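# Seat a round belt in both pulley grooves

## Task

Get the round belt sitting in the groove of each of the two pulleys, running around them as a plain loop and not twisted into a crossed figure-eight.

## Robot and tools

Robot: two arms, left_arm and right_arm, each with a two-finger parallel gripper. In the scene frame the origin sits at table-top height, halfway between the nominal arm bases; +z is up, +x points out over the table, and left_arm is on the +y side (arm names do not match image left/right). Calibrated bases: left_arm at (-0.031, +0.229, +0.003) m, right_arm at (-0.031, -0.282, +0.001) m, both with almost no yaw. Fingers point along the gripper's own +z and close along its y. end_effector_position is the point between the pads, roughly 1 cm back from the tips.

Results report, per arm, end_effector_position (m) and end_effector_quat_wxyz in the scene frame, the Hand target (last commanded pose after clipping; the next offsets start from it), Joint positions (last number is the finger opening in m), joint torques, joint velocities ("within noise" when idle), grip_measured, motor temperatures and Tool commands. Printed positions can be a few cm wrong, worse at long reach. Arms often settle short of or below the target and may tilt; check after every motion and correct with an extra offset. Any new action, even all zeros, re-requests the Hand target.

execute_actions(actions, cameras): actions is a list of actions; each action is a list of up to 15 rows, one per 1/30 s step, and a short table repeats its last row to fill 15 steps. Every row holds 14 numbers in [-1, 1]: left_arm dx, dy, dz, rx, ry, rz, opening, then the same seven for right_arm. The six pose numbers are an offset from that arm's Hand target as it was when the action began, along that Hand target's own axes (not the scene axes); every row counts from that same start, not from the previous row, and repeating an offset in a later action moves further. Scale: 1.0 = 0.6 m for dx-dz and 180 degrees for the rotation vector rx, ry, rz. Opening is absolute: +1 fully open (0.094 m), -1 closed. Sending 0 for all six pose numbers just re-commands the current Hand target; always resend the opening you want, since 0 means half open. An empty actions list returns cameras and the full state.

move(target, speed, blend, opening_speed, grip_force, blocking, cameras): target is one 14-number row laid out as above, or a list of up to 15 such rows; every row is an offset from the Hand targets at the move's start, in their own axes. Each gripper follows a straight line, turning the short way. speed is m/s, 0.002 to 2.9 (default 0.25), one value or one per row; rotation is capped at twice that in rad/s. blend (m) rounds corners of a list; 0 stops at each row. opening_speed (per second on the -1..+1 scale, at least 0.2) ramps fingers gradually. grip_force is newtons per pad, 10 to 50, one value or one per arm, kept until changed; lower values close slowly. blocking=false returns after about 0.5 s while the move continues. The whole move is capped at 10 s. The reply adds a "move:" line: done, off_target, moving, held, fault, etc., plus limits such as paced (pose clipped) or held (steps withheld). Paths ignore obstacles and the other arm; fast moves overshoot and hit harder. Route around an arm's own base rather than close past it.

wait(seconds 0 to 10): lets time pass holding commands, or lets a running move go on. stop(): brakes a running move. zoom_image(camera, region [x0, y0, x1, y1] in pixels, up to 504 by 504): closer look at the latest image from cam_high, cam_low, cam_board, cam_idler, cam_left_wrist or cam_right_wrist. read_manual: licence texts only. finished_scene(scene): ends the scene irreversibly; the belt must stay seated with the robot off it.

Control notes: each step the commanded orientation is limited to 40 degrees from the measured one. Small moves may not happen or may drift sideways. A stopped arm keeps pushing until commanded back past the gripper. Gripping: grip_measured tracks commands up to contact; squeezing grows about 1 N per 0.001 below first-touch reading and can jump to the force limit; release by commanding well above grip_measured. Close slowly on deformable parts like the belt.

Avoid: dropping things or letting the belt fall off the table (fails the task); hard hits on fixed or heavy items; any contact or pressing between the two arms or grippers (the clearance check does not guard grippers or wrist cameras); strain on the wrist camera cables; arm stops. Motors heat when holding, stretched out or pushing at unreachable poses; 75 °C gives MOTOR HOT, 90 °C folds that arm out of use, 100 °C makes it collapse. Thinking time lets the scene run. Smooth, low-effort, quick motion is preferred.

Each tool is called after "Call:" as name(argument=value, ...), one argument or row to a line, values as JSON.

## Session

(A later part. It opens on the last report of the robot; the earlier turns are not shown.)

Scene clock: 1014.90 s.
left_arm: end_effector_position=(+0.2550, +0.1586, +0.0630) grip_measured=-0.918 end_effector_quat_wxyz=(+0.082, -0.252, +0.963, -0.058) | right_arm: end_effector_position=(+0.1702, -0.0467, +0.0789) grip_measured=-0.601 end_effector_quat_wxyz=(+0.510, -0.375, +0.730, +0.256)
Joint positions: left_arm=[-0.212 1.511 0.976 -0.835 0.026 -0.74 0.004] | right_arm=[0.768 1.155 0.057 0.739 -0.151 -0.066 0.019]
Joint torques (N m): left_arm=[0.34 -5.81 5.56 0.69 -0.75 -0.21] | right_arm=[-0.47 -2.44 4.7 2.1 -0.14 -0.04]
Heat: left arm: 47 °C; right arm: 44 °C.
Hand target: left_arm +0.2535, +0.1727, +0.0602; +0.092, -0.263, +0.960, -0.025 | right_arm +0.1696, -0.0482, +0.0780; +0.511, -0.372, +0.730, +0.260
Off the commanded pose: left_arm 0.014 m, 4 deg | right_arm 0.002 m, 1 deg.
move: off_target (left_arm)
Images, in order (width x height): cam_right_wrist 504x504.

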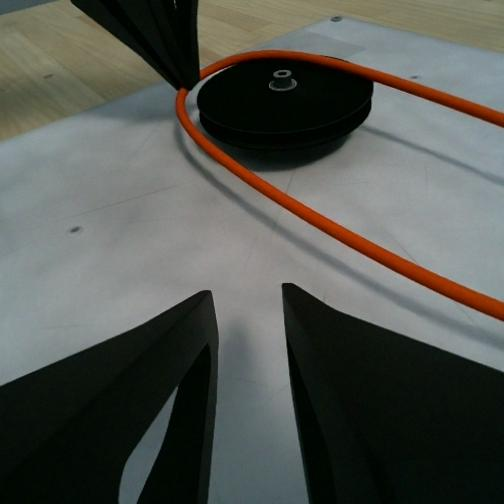

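Call:
move(
  target=[
    [-0.01,0.0,0.014,0,0,0.04,-1,0,0,0,0,0,0,-0.6],
  ],
  speed=0.04,
  cameras=["cam_right_wrist"],
)

Call:
zoom_image(
  camera="cam_right_wrist",
  region=[160, 20, 320, 180],
)

Scene clock: 1025.37 s.
left_arm: end_effector_position=(+0.2622, +0.1594, +0.0608) grip_measured=-0.918 end_effector_quat_wxyz=(+0.094, -0.195, +0.975, -0.054) | right_arm: end_effector_position=(+0.1703, -0.0467, +0.0791) grip_measured=-0.601 end_effector_quat_wxyz=(+0.511, -0.375, +0.730, +0.256)
Joint positions: left_arm=[-0.205 1.525 0.976 -0.804 0.023 -0.618 0.004] | right_arm=[0.768 1.155 0.057 0.74 -0.151 -0.066 0.019]
Joint torques (N m): left_arm=[1.42 -4.53 5.42 0.71 -0.69 0.01] | right_arm=[-0.29 -2.37 4.75 2.12 -0.13 0.01]
Heat: left arm: 46 °C; right arm: 42 °C.
Hand target: left_arm +0.2601, +0.1758, +0.0530; +0.093, -0.202, +0.975, -0.019 | right_arm +0.1696, -0.0482, +0.0780; +0.511, -0.372, +0.730, +0.260
Off the commanded pose: left_arm 0.018 m, 4 deg | right_arm 0.002 m, 1 deg.
move: off_target (left_arm)
Images, in order (width x height): cam_right_wrist 504x504.

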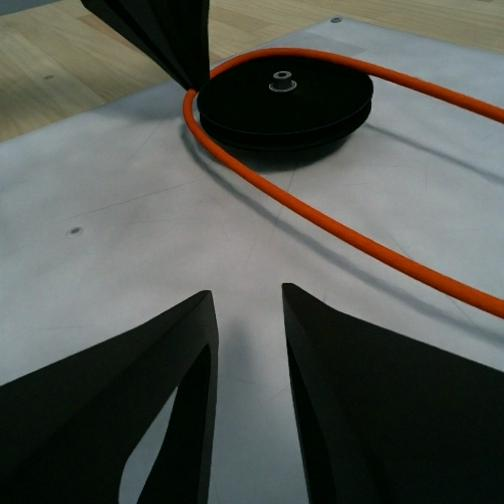

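Scaled by 3.150 from the camera's 504x504 image, which has a finer 720x720 frame.

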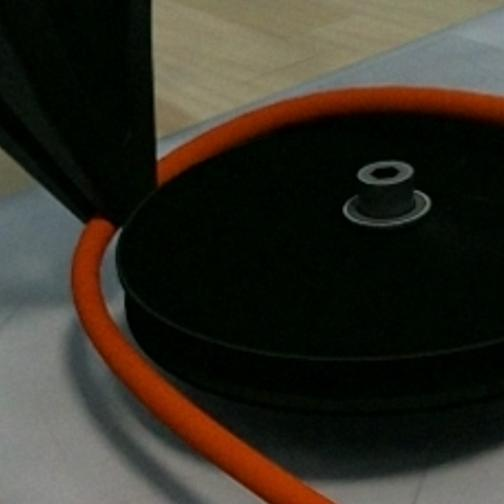

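Call:
move(
  target=[
    [-0.026,-0.012,0.0,0,0,0.1,-1,0,0,0,0,0,0,-0.6],
  ],
  speed=0.04,
  cameras=["cam_right_wrist","cam_idler"],
)

Call:
zoom_image(
  camera="cam_right_wrist",
  region=[160, 20, 320, 180],
)

Scene clock: 1037.93 s.
left_arm: end_effector_position=(+0.2758, +0.1610, +0.0583) grip_measured=-0.918 end_effector_quat_wxyz=(+0.100, -0.044, +0.993, -0.036) | right_arm: end_effector_position=(+0.1703, -0.0467, +0.0791) grip_measured=-0.601 end_effector_quat_wxyz=(+0.511, -0.375, +0.730, +0.256)
Joint positions: left_arm=[-0.192 1.581 1.021 -0.798 0.02 -0.297 0.004] | right_arm=[0.768 1.155 0.057 0.74 -0.151 -0.066 0.019]
Joint torques (N m): left_arm=[1.26 -4.74 7.79 0.55 -0.64 0.05] | right_arm=[-0.38 -2.37 4.6 2.1 -0.11 0]
Motor temperatures (°C): left_arm=[25 44 38 25 27 23 32] | right_arm=[24 40 35 33 26 22 25]
Heat: left arm: 44 °C; right arm: 40 °C.
Hand target: left_arm +0.2770, +0.1754, +0.0562; +0.095, -0.047, +0.994, -0.005 | right_arm +0.1696, -0.0482, +0.0780; +0.511, -0.372, +0.730, +0.260
Off the commanded pose: left_arm 0.015 m, 4 deg | right_arm 0.002 m, 1 deg.
move: off_target (left_arm)
Images, in order (width x height): cam_idler 504x504, cam_right_wrist 504x504.

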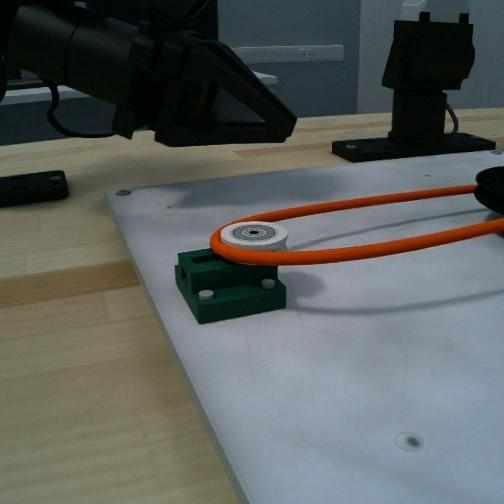

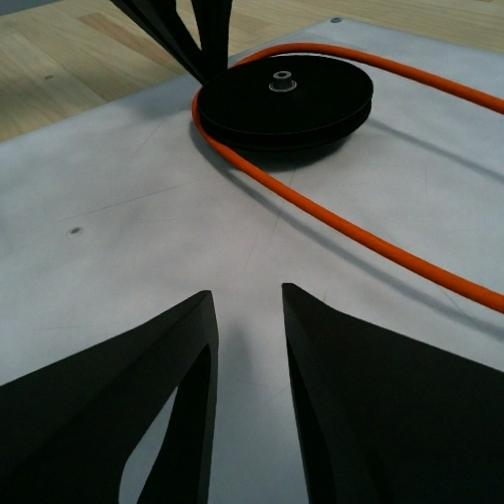

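Scaled by 3.150 from the camera's 504x504 image, which has a finer 720x720 frame.

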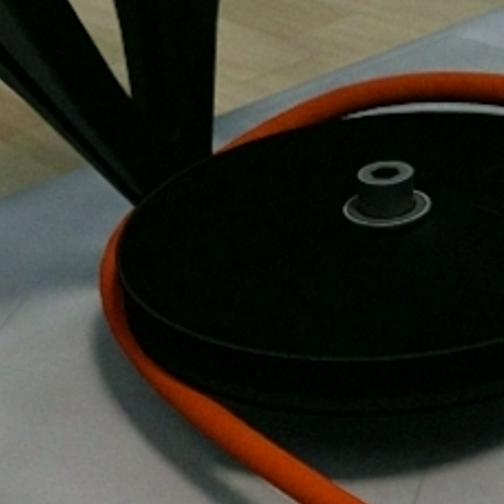

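Call:
zoom_image(
  camera="cam_right_wrist",
  region=[185, 80, 255, 150],
)

Call:
zoom_image(
  camera="cam_idler",
  region=[404, 150, 504, 270],
)

Scaled by 7.200 from the camera's 504x504 image, which has a finer 720x720 frame.

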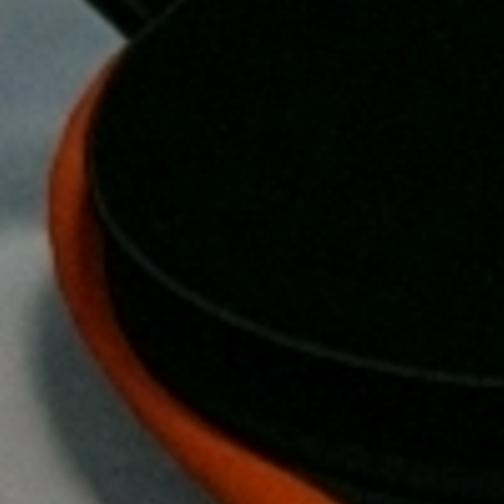

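Scaled by 4.200 from the camera's 504x504 image, which has a finer 720x720 frame.

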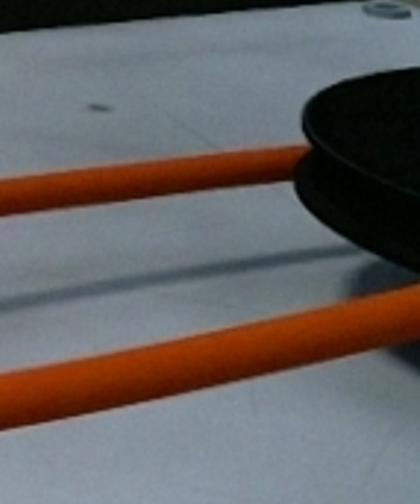

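Call:
move(
  target=[
    [0,-0.01,-0.02,0,0,0.0,-1,0,0,0,0,0,0,-0.6],
  ],
  speed=0.04,
  cameras=["cam_right_wrist","cam_idler"],
)

Call:
zoom_image(
  camera="cam_right_wrist",
  region=[185, 80, 255, 150],
)

Call:
zoom_image(
  camera="cam_idler",
  region=[404, 150, 504, 270],
)

Scene clock: 1055.90 s.
left_arm: end_effector_position=(+0.2755, +0.1592, +0.0645) grip_measured=-0.918 end_effector_quat_wxyz=(+0.097, -0.039, +0.994, -0.032) | right_arm: end_effector_position=(+0.1703, -0.0467, +0.0791) grip_measured=-0.601 end_effector_quat_wxyz=(+0.511, -0.375, +0.730, +0.256)
Joint positions: left_arm=[-0.202 1.581 1.049 -0.834 0.013 -0.297 0.004] | right_arm=[0.768 1.155 0.057 0.74 -0.151 -0.066 0.019]
Joint torques (N m): left_arm=[0.01 -6.08 8.35 0.43 -0.62 -0.19] | right_arm=[-0.35 -2.45 4.63 2.07 -0.14 0.03]
Heat: left arm: 42 °C; right arm: 39 °C.
Hand target: left_arm +0.2752, +0.1695, +0.0681; +0.095, -0.047, +0.994, -0.004 | right_arm +0.1696, -0.0482, +0.0780; +0.511, -0.372, +0.730, +0.260
Off the commanded pose: left_arm 0.011 m, 3 deg | right_arm 0.002 m, 1 deg.
move: off_target (left_arm)
Images, in order (width x height): cam_idler 504x504, cam_right_wrist 504x504.

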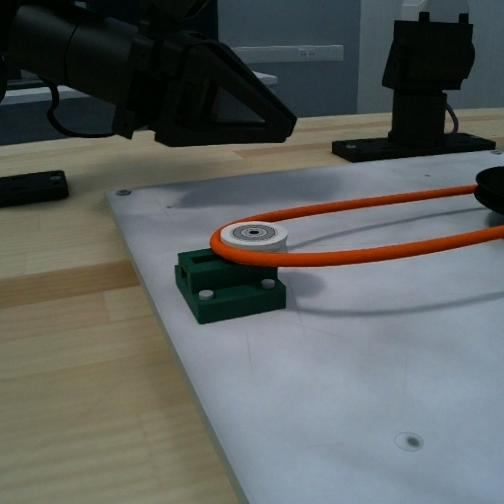

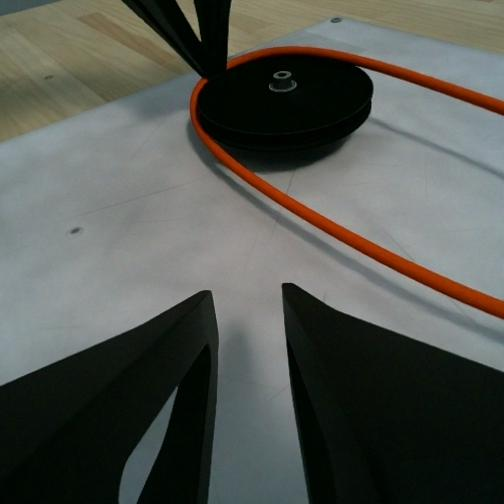

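Scaled by 7.200 from the camera's 504x504 image, which has a finer 720x720 frame.

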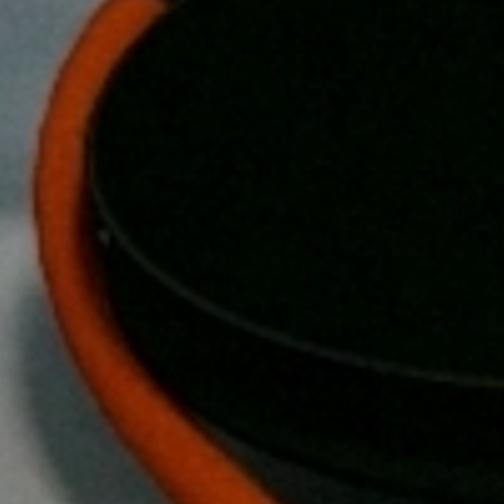

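Scaled by 4.200 from the camera's 504x504 image, which has a finer 720x720 frame.

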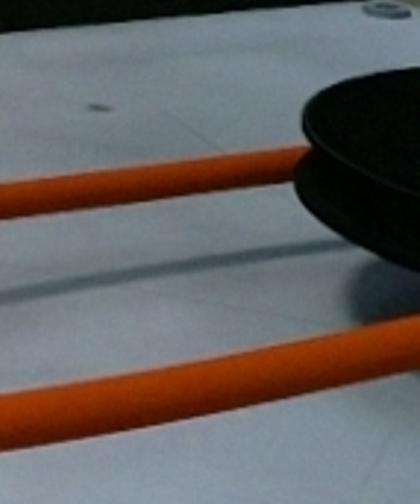

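Call:
move(
  target=[
    [0,-0.0,0,0,0.04,0.0,-1,0,0,0,0,0,0,-0.6],
  ],
  speed=0.04,
  cameras=["cam_right_wrist","cam_idler"],
)

Call:
zoom_image(
  camera="cam_right_wrist",
  region=[185, 80, 255, 150],
)

Call:
zoom_image(
  camera="cam_idler",
  region=[404, 150, 504, 270],
)

Scene clock: 1068.70 s.
left_arm: end_effector_position=(+0.2760, +0.1585, +0.0683) grip_measured=-0.918 end_effector_quat_wxyz=(+0.042, -0.043, +0.998, -0.028) | right_arm: end_effector_position=(+0.1703, -0.0466, +0.0792) grip_measured=-0.601 end_effector_quat_wxyz=(+0.511, -0.375, +0.730, +0.256)
Joint positions: left_arm=[-0.193 1.675 1.18 -0.98 0.033 -0.296 0.004] | right_arm=[0.768 1.155 0.057 0.74 -0.151 -0.066 0.019]
Joint torques (N m): left_arm=[1.33 -5.56 8.1 0.26 -0.41 0.01] | right_arm=[-0.46 -2.54 4.72 2.08 -0.08 -0.04]
Heat: left arm: 42 °C; right arm: 38 °C.
Hand target: left_arm +0.2752, +0.1694, +0.0681; +0.032, -0.047, +0.998, -0.008 | right_arm +0.1697, -0.0481, +0.0781; +0.511, -0.372, +0.730, +0.260
Off the commanded pose: left_arm 0.011 m, 3 deg | right_arm 0.002 m, 1 deg.
move: off_target (left_arm)
Images, in order (width x height): cam_idler 504x504, cam_right_wrist 504x504.

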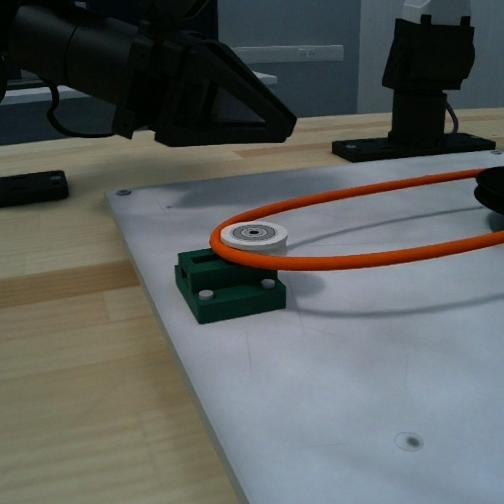

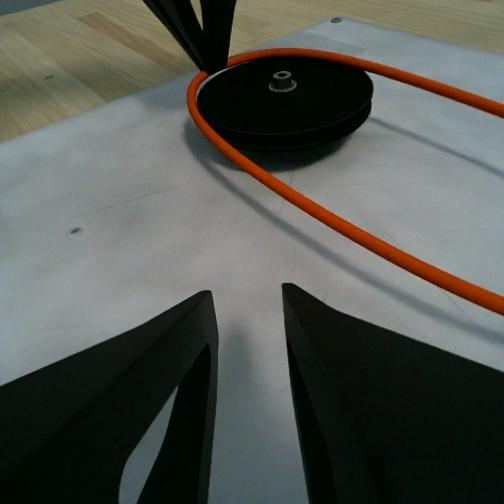

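Scaled by 7.200 from the camera's 504x504 image, which has a finer 720x720 frame.

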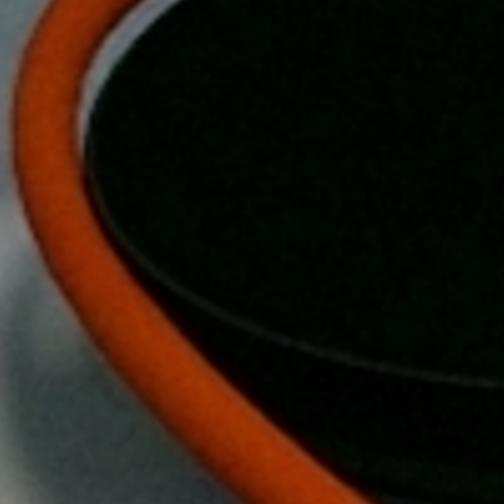

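Scaled by 4.200 from the camera's 504x504 image, which has a finer 720x720 frame.

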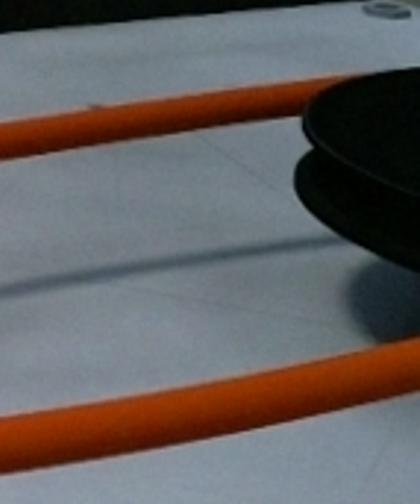

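Call:
move(
  target=[
    [0,-0.0,0.012,0,-0.022,0.0,-1,0,0,0,0,0,0,-0.6],
  ],
  speed=0.04,
  cameras=["cam_right_wrist","cam_idler"],
)

Call:
zoom_image(
  camera="cam_right_wrist",
  region=[185, 80, 255, 150],
)

Call:
zoom_image(
  camera="cam_idler",
  region=[404, 150, 504, 270],
)

Scene clock: 1077.27 s.
left_arm: end_effector_position=(+0.2783, +0.1586, +0.0598) grip_measured=-0.918 end_effector_quat_wxyz=(+0.061, -0.043, +0.997, -0.031) | right_arm: end_effector_position=(+0.1703, -0.0466, +0.0792) grip_measured=-0.601 end_effector_quat_wxyz=(+0.511, -0.375, +0.730, +0.256)
Joint positions: left_arm=[-0.193 1.659 1.124 -0.902 0.029 -0.296 0.004] | right_arm=[0.768 1.155 0.057 0.74 -0.151 -0.066 0.019]
Joint torques (N m): left_arm=[0.21 -8.06 4.98 0.56 -0.57 -0.11] | right_arm=[-0.42 -2.35 4.7 2.11 -0.08 -0.01]
Heat: left arm: 43 °C; right arm: 38 °C.
Hand target: left_arm +0.2758, +0.1693, +0.0610; +0.067, -0.047, +0.997, -0.006 | right_arm +0.1697, -0.0481, +0.0781; +0.511, -0.372, +0.730, +0.260
Off the commanded pose: left_arm 0.011 m, 3 deg | right_arm 0.002 m, 1 deg.
move: off_target (left_arm)
Images, in order (width x height): cam_idler 504x504, cam_right_wrist 504x504.

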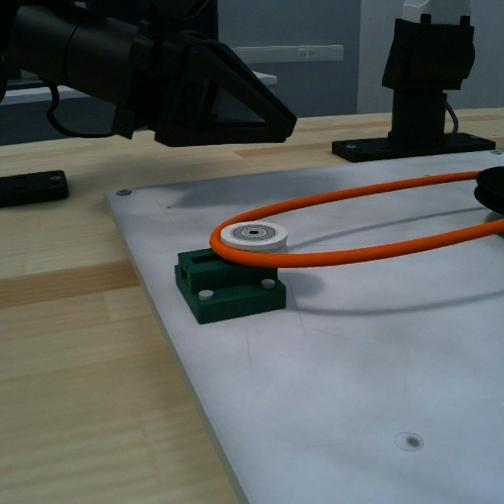

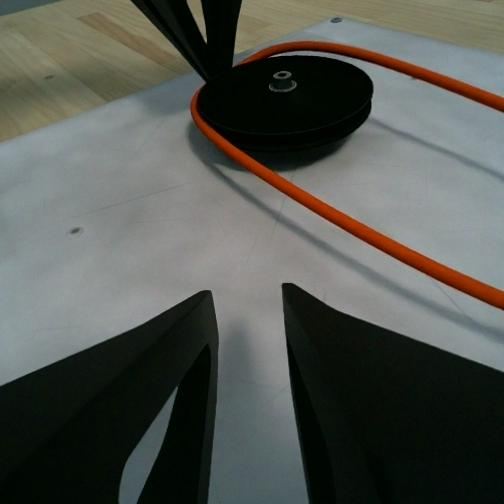

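Scaled by 7.200 from the camera's 504x504 image, which has a finer 720x720 frame.

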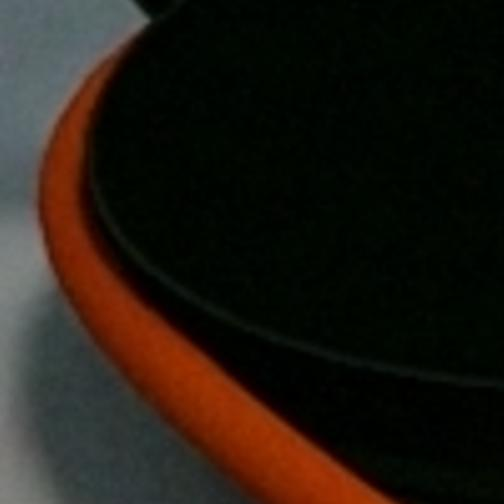

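Scaled by 4.200 from the camera's 504x504 image, which has a finer 720x720 frame.

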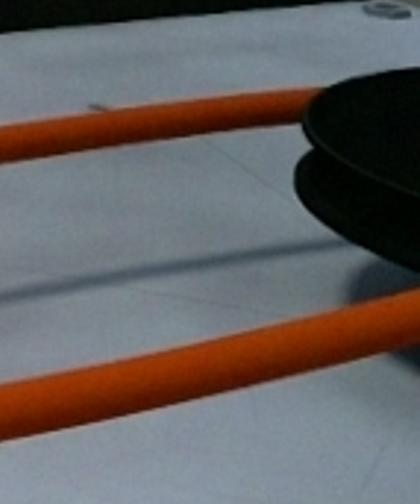

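Call:
move(
  target=[
    [0,0.01,0.002,0,-0.012,0.0,-1,0,0,0,0,0,0,-0.6],
  ],
  speed=0.04,
  cameras=["cam_right_wrist","cam_idler"],
)

Call:
zoom_image(
  camera="cam_right_wrist",
  region=[185, 80, 255, 150],
)

Call:
zoom_image(
  camera="cam_idler",
  region=[404, 150, 504, 270],
)

Scene clock: 1087.83 s.
left_arm: end_effector_position=(+0.2781, +0.1590, +0.0593) grip_measured=-0.918 end_effector_quat_wxyz=(+0.081, -0.042, +0.995, -0.035) | right_arm: end_effector_position=(+0.1703, -0.0466, +0.0792) grip_measured=-0.601 end_effector_quat_wxyz=(+0.511, -0.375, +0.730, +0.256)
Joint positions: left_arm=[-0.193 1.622 1.076 -0.849 0.027 -0.295 0.004] | right_arm=[0.768 1.155 0.057 0.74 -0.151 -0.066 0.019]
Joint torques (N m): left_arm=[1.39 -7.77 5.08 0.6 -0.65 0.02] | right_arm=[-0.25 -2.44 4.56 2.12 -0.14 -0.01]
Heat: left arm: 45 °C; right arm: 37 °C.
Hand target: left_arm +0.2754, +0.1753, +0.0597; +0.086, -0.047, +0.995, -0.005 | right_arm +0.1696, -0.0482, +0.0780; +0.511, -0.372, +0.730, +0.260
Off the commanded pose: left_arm 0.016 m, 3 deg | right_arm 0.002 m, 1 deg.
move: off_target (left_arm)
Images, in order (width x height): cam_idler 504x504, cam_right_wrist 504x504.

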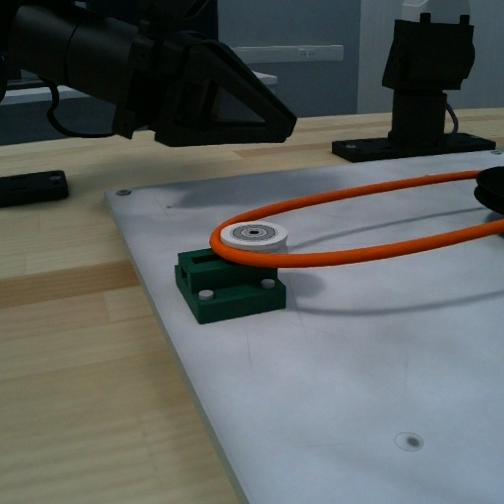

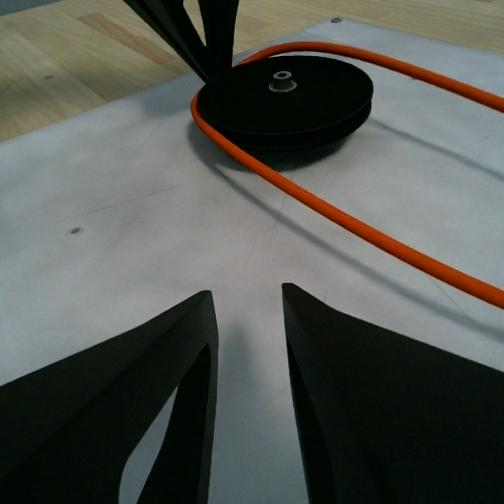

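Scaled by 7.200 from the camera's 504x504 image, which has a finer 720x720 frame.

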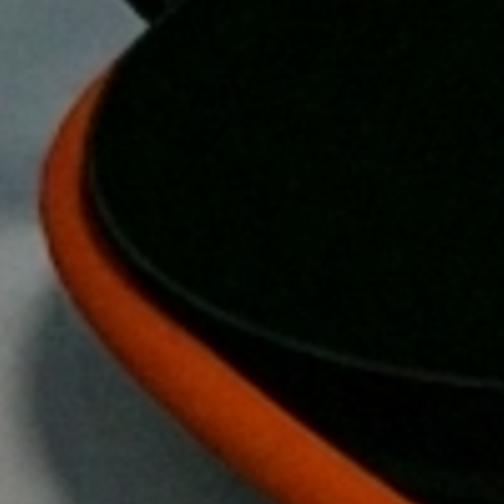

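Scaled by 4.200 from the camera's 504x504 image, which has a finer 720x720 frame.

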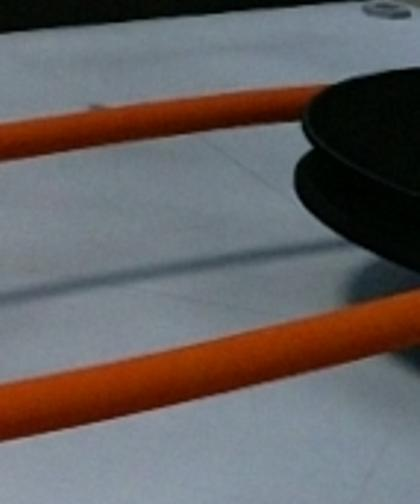

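Call:
move(
  target=[
    [0,0.01,0.008,0,-0.012,0.0,-1,0,0,0,0,0,0,-0.6],
  ],
  speed=0.04,
  cameras=["cam_right_wrist","cam_idler"],
)

Call:
zoom_image(
  camera="cam_right_wrist",
  region=[185, 80, 255, 150],
)

Call:
zoom_image(
  camera="cam_idler",
  region=[404, 150, 504, 270],
)

Scene clock: 1098.50 s.
left_arm: end_effector_position=(+0.2793, +0.1625, +0.0558) grip_measured=-0.918 end_effector_quat_wxyz=(+0.102, -0.040, +0.993, -0.039) | right_arm: end_effector_position=(+0.1703, -0.0466, +0.0792) grip_measured=-0.601 end_effector_quat_wxyz=(+0.511, -0.375, +0.730, +0.256)
Joint positions: left_arm=[-0.182 1.592 1.021 -0.782 0.027 -0.28 0.004] | right_arm=[0.768 1.155 0.057 0.74 -0.151 -0.066 0.019]
Joint torques (N m): left_arm=[1.76 -7.39 4.94 0.65 -0.73 0.02] | right_arm=[-0.46 -2.52 4.49 2.07 -0.16 0.05]
Motor temperatures (°C): left_arm=[25 46 39 25 26 23 32] | right_arm=[24 37 34 38 26 22 24]
Heat: left arm: 46 °C; right arm: 38 °C.
Hand target: left_arm +0.2757, +0.1813, +0.0548; +0.105, -0.047, +0.993, -0.004 | right_arm +0.1696, -0.0482, +0.0780; +0.511, -0.372, +0.730, +0.260
Off the commanded pose: left_arm 0.019 m, 4 deg | right_arm 0.002 m, 1 deg.
move: off_target (left_arm)
Images, in order (width x height): cam_idler 504x504, cam_right_wrist 504x504.

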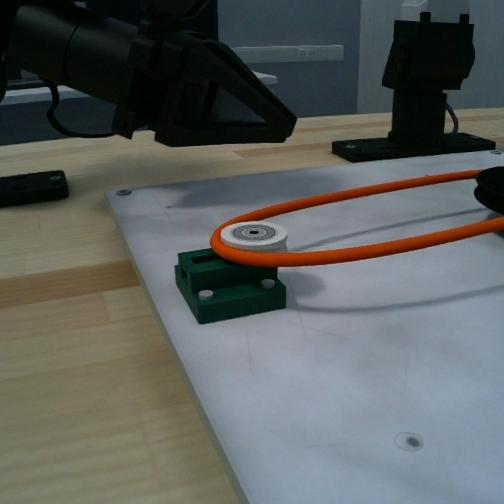

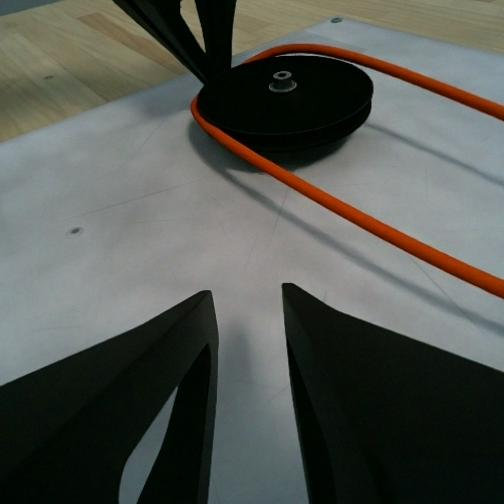

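Scaled by 7.200 from the camera's 504x504 image, which has a finer 720x720 frame.

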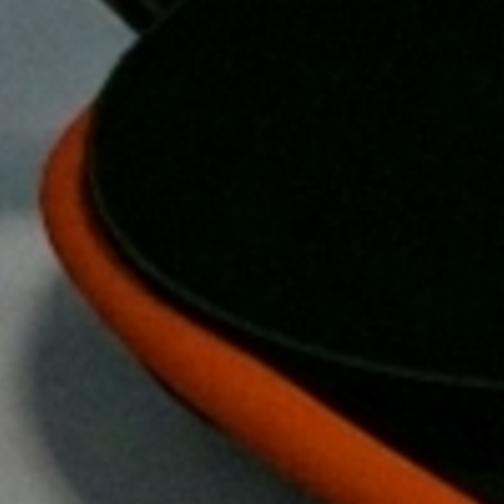

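Scaled by 4.200 from the camera's 504x504 image, which has a finer 720x720 frame.

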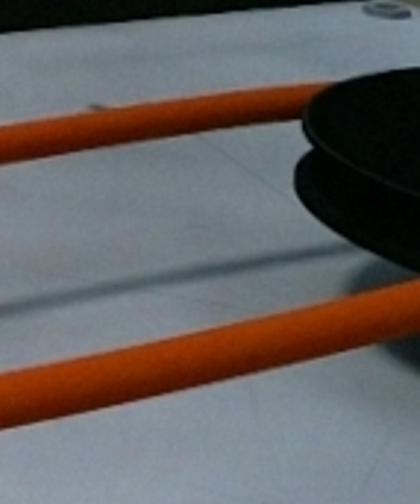

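Call:
move(
  target=[
    [0,-0.018,0,0,-0.015,0.0,-1,0,0,0,0,0,0,-0.6],
  ],
  speed=0.04,
  cameras=["cam_right_wrist","cam_idler"],
)

Call:
zoom_image(
  camera="cam_right_wrist",
  region=[185, 80, 255, 150],
)

Call:
zoom_image(
  camera="cam_idler",
  region=[404, 150, 504, 270],
)

Scene clock: 1108.83 s.
left_arm: end_effector_position=(+0.2792, +0.1608, +0.0548) grip_measured=-0.918 end_effector_quat_wxyz=(+0.122, -0.039, +0.991, -0.027) | right_arm: end_effector_position=(+0.1703, -0.0466, +0.0792) grip_measured=-0.601 end_effector_quat_wxyz=(+0.511, -0.375, +0.730, +0.256)
Joint positions: left_arm=[-0.208 1.566 0.982 -0.736 -0.012 -0.301 0.004] | right_arm=[0.768 1.155 0.057 0.74 -0.151 -0.066 0.019]
Joint torques (N m): left_arm=[-0.12 -7.23 5.16 0.81 -0.59 -0.18] | right_arm=[-0.47 -2.39 4.52 2.15 -0.12 0.04]
Heat: left arm: 46 °C; right arm: 38 °C.
Hand target: left_arm +0.2767, +0.1705, +0.0550; +0.128, -0.047, +0.991, -0.003 | right_arm +0.1696, -0.0482, +0.0780; +0.511, -0.372, +0.730, +0.260
Off the commanded pose: left_arm 0.010 m, 3 deg | right_arm 0.002 m, 1 deg.
move: off_target (left_arm)
Images, in order (width x height): cam_idler 504x504, cam_right_wrist 504x504.

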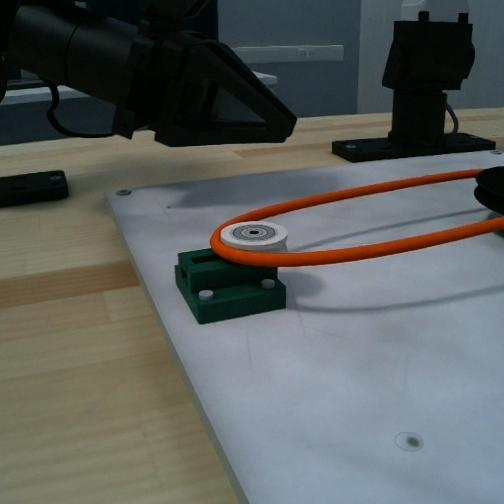

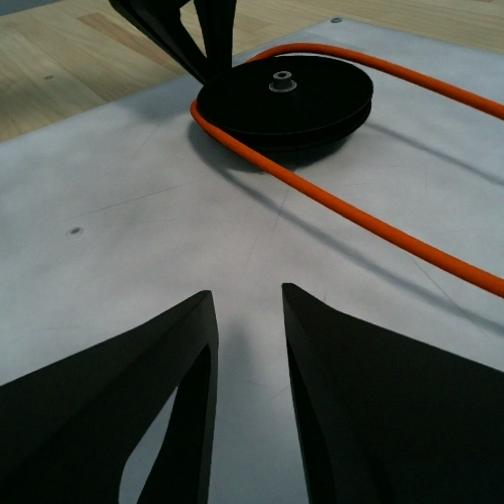

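Scaled by 7.200 from the camera's 504x504 image, which has a finer 720x720 frame.

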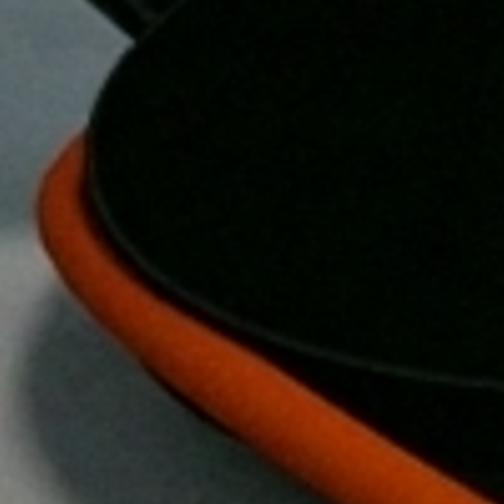

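Scaled by 4.200 from the camera's 504x504 image, which has a finer 720x720 frame.

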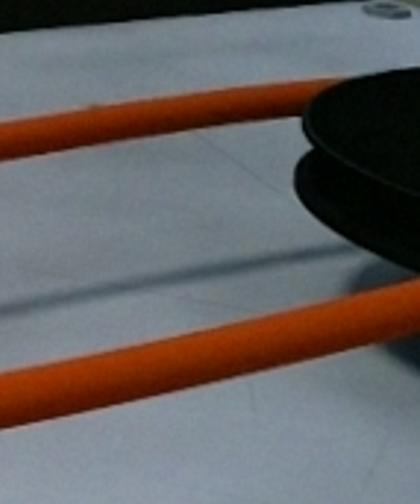

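Call:
move(
  target=[
    [-0.028,0.013,0,0,0.01,0.06,-1,0,0,0,0,0,0,-0.6],
  ],
  speed=0.04,
  cameras=["cam_right_wrist","cam_idler"],
)

Call:
zoom_image(
  camera="cam_right_wrist",
  region=[185, 80, 285, 180],
)

Call:
zoom_image(
  camera="cam_idler",
  region=[404, 150, 504, 270],
)

Scene clock: 1121.90 s.
left_arm: end_effector_position=(+0.2894, +0.1632, +0.0603) grip_measured=-0.918 end_effector_quat_wxyz=(+0.119, +0.053, +0.991, -0.024) | right_arm: end_effector_position=(+0.1703, -0.0466, +0.0793) grip_measured=-0.601 end_effector_quat_wxyz=(+0.511, -0.375, +0.730, +0.256)
Joint positions: left_arm=[-0.181 1.602 1.044 -0.77 0.013 -0.09 0.004] | right_arm=[0.768 1.155 0.057 0.74 -0.151 -0.066 0.019]
Joint torques (N m): left_arm=[1.87 -4.98 8.18 0.6 -0.64 0.02] | right_arm=[-0.34 -2.45 4.62 2.09 -0.15 0.03]
Heat: left arm: 46 °C; right arm: 39 °C.
Hand target: left_arm +0.2921, +0.1800, +0.0591; +0.112, +0.046, +0.993, +0.008 | right_arm +0.1697, -0.0481, +0.0781; +0.511, -0.372, +0.730, +0.260
Off the commanded pose: left_arm 0.017 m, 4 deg | right_arm 0.002 m, 1 deg.
move: off_target (left_arm)
Images, in order (width x height): cam_idler 504x504, cam_right_wrist 504x504.

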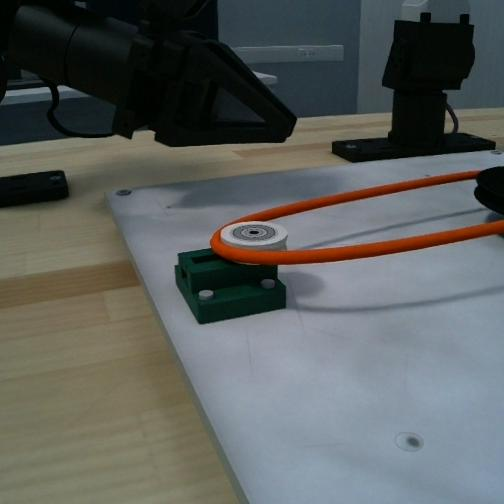

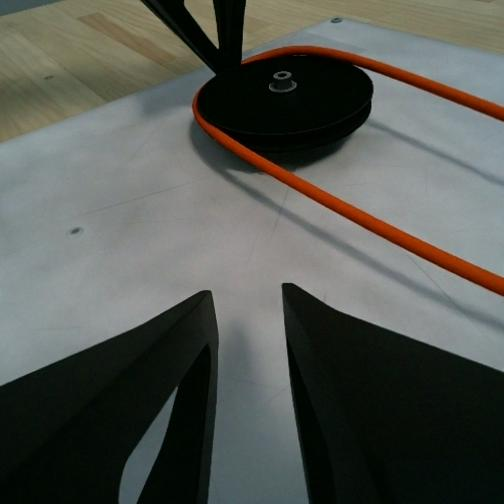

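Scaled by 5.040 from the camera's 504x504 image, which has a finer 720x720 frame.

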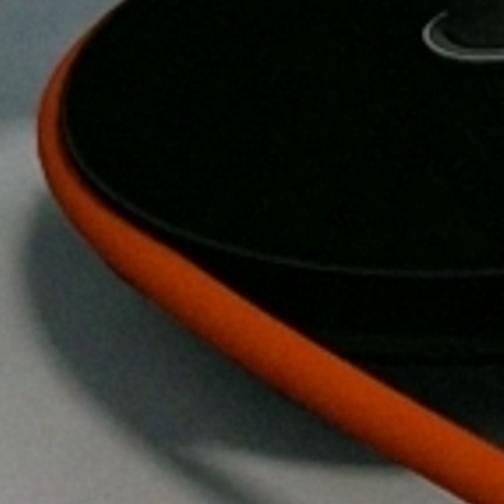

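Scaled by 4.200 from the camera's 504x504 image, which has a finer 720x720 frame.

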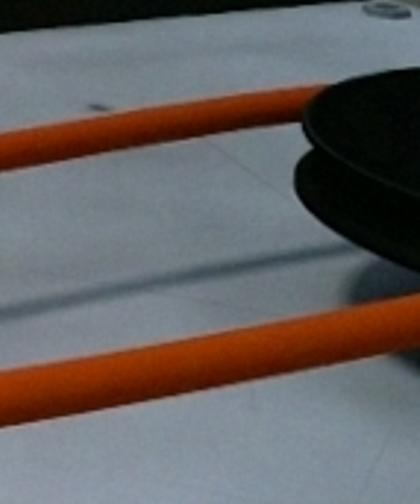

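Call:
move(
  target=[
    [-0.012,0.01,0.015,0,-0.0,0.02,-1,0,0,0,0,0,0,-0.6],
  ],
  speed=0.04,
  cameras=["cam_right_wrist","cam_idler"],
)

Call:
zoom_image(
  camera="cam_right_wrist",
  region=[185, 80, 285, 180],
)

Call:
zoom_image(
  camera="cam_idler",
  region=[404, 150, 504, 270],
)

Scene clock: 1131.57 s.
left_arm: end_effector_position=(+0.2941, +0.1629, +0.0562) grip_measured=-0.918 end_effector_quat_wxyz=(+0.112, +0.088, +0.989, -0.032) | right_arm: end_effector_position=(+0.1703, -0.0466, +0.0793) grip_measured=-0.601 end_effector_quat_wxyz=(+0.511, -0.375, +0.730, +0.256)
Joint positions: left_arm=[-0.163 1.635 1.064 -0.77 0.043 -0.005 0.004] | right_arm=[0.768 1.155 0.057 0.74 -0.151 -0.066 0.019]
Joint torques (N m): left_arm=[2.41 -4.81 7.6 0.8 -0.87 0.03] | right_arm=[-0.36 -2.28 4.55 2.12 -0.14 -0.02]
Heat: left arm: 45 °C; right arm: 40 °C.
Hand target: left_arm +0.3016, +0.1852, +0.0521; +0.112, +0.077, +0.991, +0.012 | right_arm +0.1697, -0.0481, +0.0781; +0.511, -0.372, +0.730, +0.260
Off the commanded pose: left_arm 0.024 m, 5 deg | right_arm 0.002 m, 1 deg.
move: off_target (left_arm)
Images, in order (width x height): cam_idler 504x504, cam_right_wrist 504x504.

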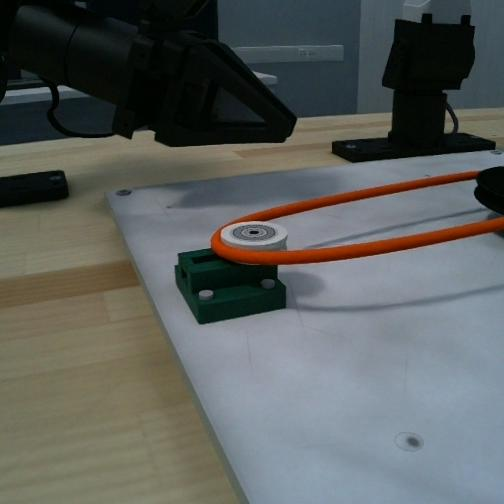

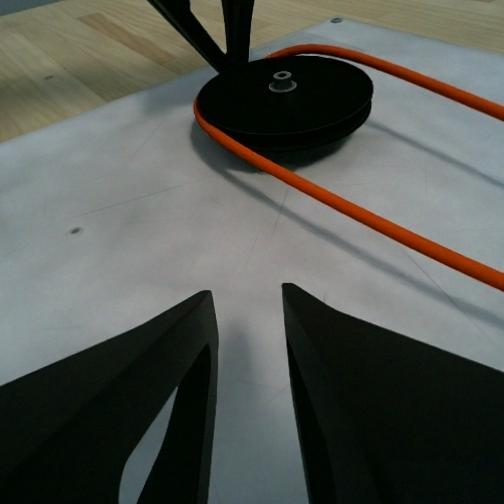

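Scaled by 5.040 from the camera's 504x504 image, which has a finer 720x720 frame.

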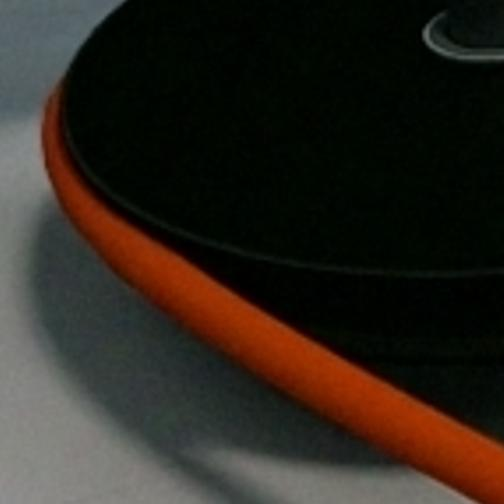

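Scaled by 4.200 from the camera's 504x504 image, which has a finer 720x720 frame.

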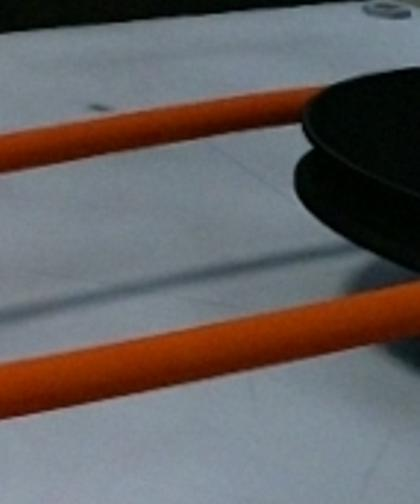

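Call:
move(
  target=[
    [0,-0.025,0,0,-0.03,0,-1,0,0,0,0,0,0,-0.6],
    [0,-0.025,0.008,0,-0.03,0,-1,0,0,0,0,0,0,-0.6],
    [0,0,0.008,0,-0.03,0,-1,0,0,0,0,0,0,-0.6],
  ],
  speed=0.04,
  cameras=["cam_right_wrist","cam_idler"],
)

Call:
zoom_image(
  camera="cam_right_wrist",
  region=[185, 80, 285, 180],
)

Call:
zoom_image(
  camera="cam_idler",
  region=[404, 150, 504, 270],
)

Scene clock: 1144.50 s.
left_arm: end_effector_position=(+0.3003, +0.1607, +0.0508) grip_measured=-0.918 end_effector_quat_wxyz=(+0.154, +0.092, +0.983, -0.037) | right_arm: end_effector_position=(+0.1703, -0.0466, +0.0793) grip_measured=-0.601 end_effector_quat_wxyz=(+0.511, -0.375, +0.730, +0.256)
Joint positions: left_arm=[-0.164 1.6 0.98 -0.637 0.048 0.001 0.004] | right_arm=[0.768 1.155 0.057 0.74 -0.151 -0.066 0.019]
Joint torques (N m): left_arm=[2.52 -6.64 5.05 1.04 -0.92 0.02] | right_arm=[-0.38 -2.47 4.6 2.1 -0.11 0]
Heat: left arm: 44 °C; right arm: 40 °C.
Hand target: left_arm +0.3026, +0.1852, +0.0474; +0.158, +0.078, +0.984, +0.008 | right_arm +0.1697, -0.0482, +0.0781; +0.511, -0.372, +0.730, +0.260
Off the commanded pose: left_arm 0.025 m, 6 deg | right_arm 0.002 m, 1 deg.
move: off_target (left_arm)
Images, in order (width x height): cam_idler 504x504, cam_right_wrist 504x504.

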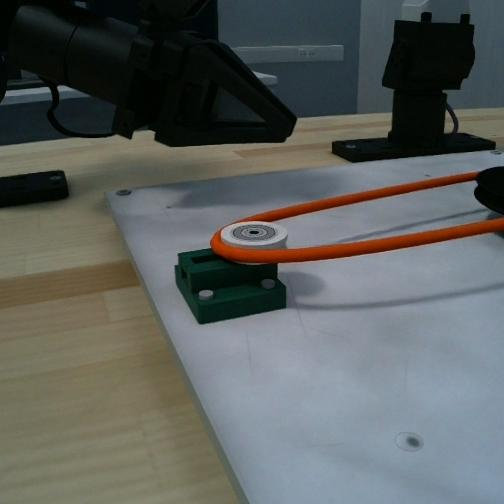

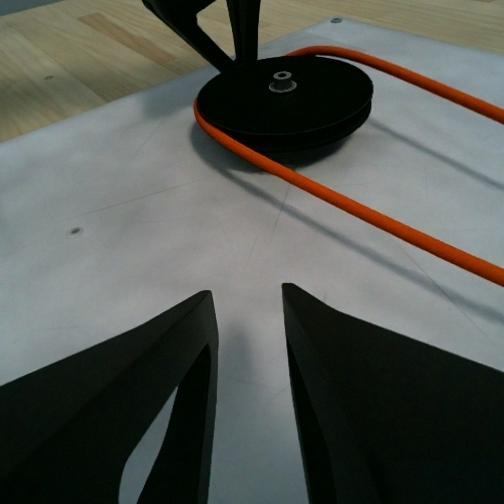

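Scaled by 5.040 from the camera's 504x504 image, which has a finer 720x720 frame.

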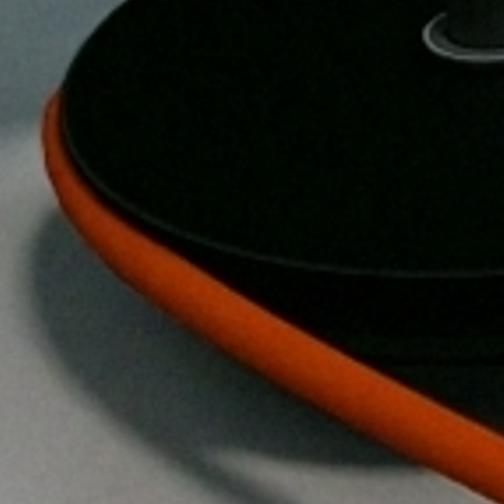

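Scaled by 4.200 from the camera's 504x504 image, which has a finer 720x720 frame.

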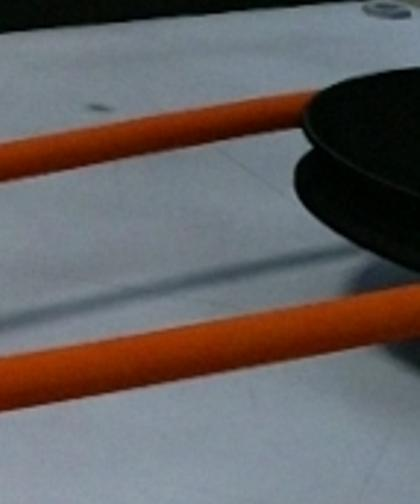

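Call:
move(
  target=[
    [0,-0.035,0,0,0,0,-1,0,0,0,0,0,0,-0.6],
    [0.03,-0.034,-0.045,0,0.05,-0.08,-1,0,0,0,0,0,0,-0.6],
  ],
  speed=0.04,
  cameras=["cam_right_wrist","cam_idler"],
)

Call:
zoom_image(
  camera="cam_right_wrist",
  region=[185, 80, 285, 180],
)

Call:
zoom_image(
  camera="cam_idler",
  region=[404, 150, 504, 270],
)

Scene clock: 1166.63 s.
left_arm: end_effector_position=(+0.2762, +0.1590, +0.0650) grip_measured=-0.918 end_effector_quat_wxyz=(+0.090, -0.036, +0.995, -0.023) | right_arm: end_effector_position=(+0.1703, -0.0466, +0.0793) grip_measured=-0.601 end_effector_quat_wxyz=(+0.511, -0.375, +0.730, +0.256)
Joint positions: left_arm=[-0.211 1.6 1.074 -0.859 -0.002 -0.297 0.004] | right_arm=[0.768 1.155 0.057 0.74 -0.151 -0.066 0.019]
Joint torques (N m): left_arm=[0.98 -5.7 8.14 0.37 -0.38 -0.17] | right_arm=[-0.58 -2.37 4.68 2.11 -0.15 0.04]
Heat: left arm: 44 °C; right arm: 41 °C.
Hand target: left_arm +0.2743, +0.1682, +0.0667; +0.081, -0.047, +0.996, -0.006 | right_arm +0.1697, -0.0482, +0.0781; +0.511, -0.372, +0.730, +0.260
Off the commanded pose: left_arm 0.009 m, 3 deg | right_arm 0.002 m, 1 deg.
move: off_target (left_arm)
Images, in order (width x height): cam_idler 504x504, cam_right_wrist 504x504.

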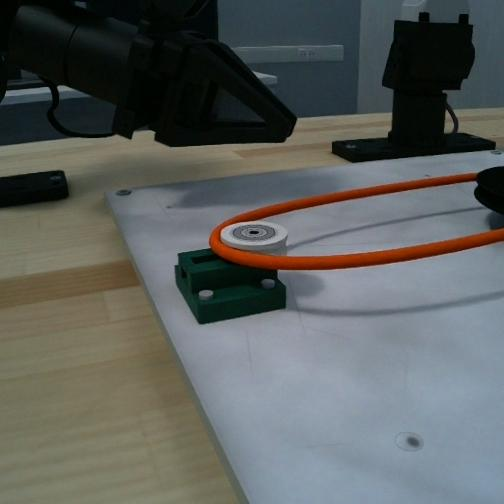

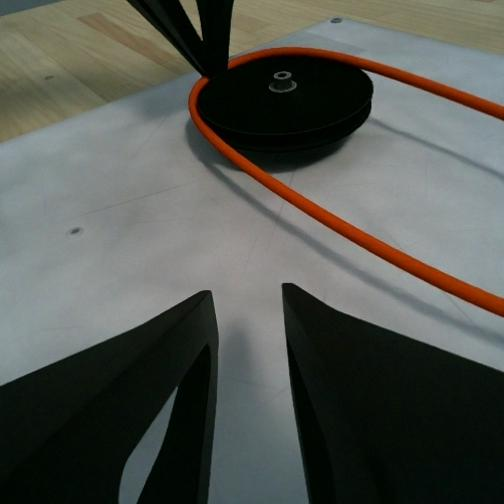

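Scaled by 5.040 from the camera's 504x504 image, which has a finer 720x720 frame.

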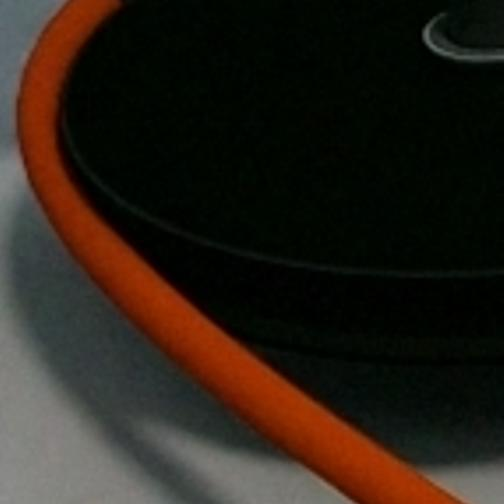

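Scaled by 4.200 from the camera's 504x504 image, which has a finer 720x720 frame.

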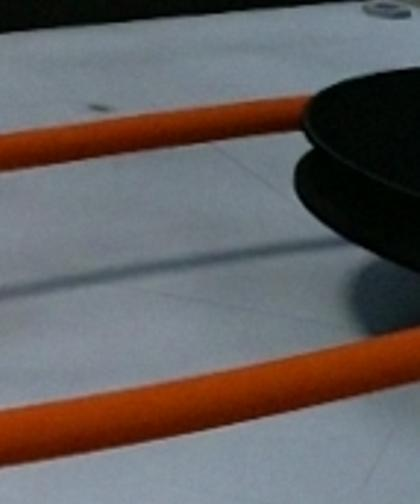

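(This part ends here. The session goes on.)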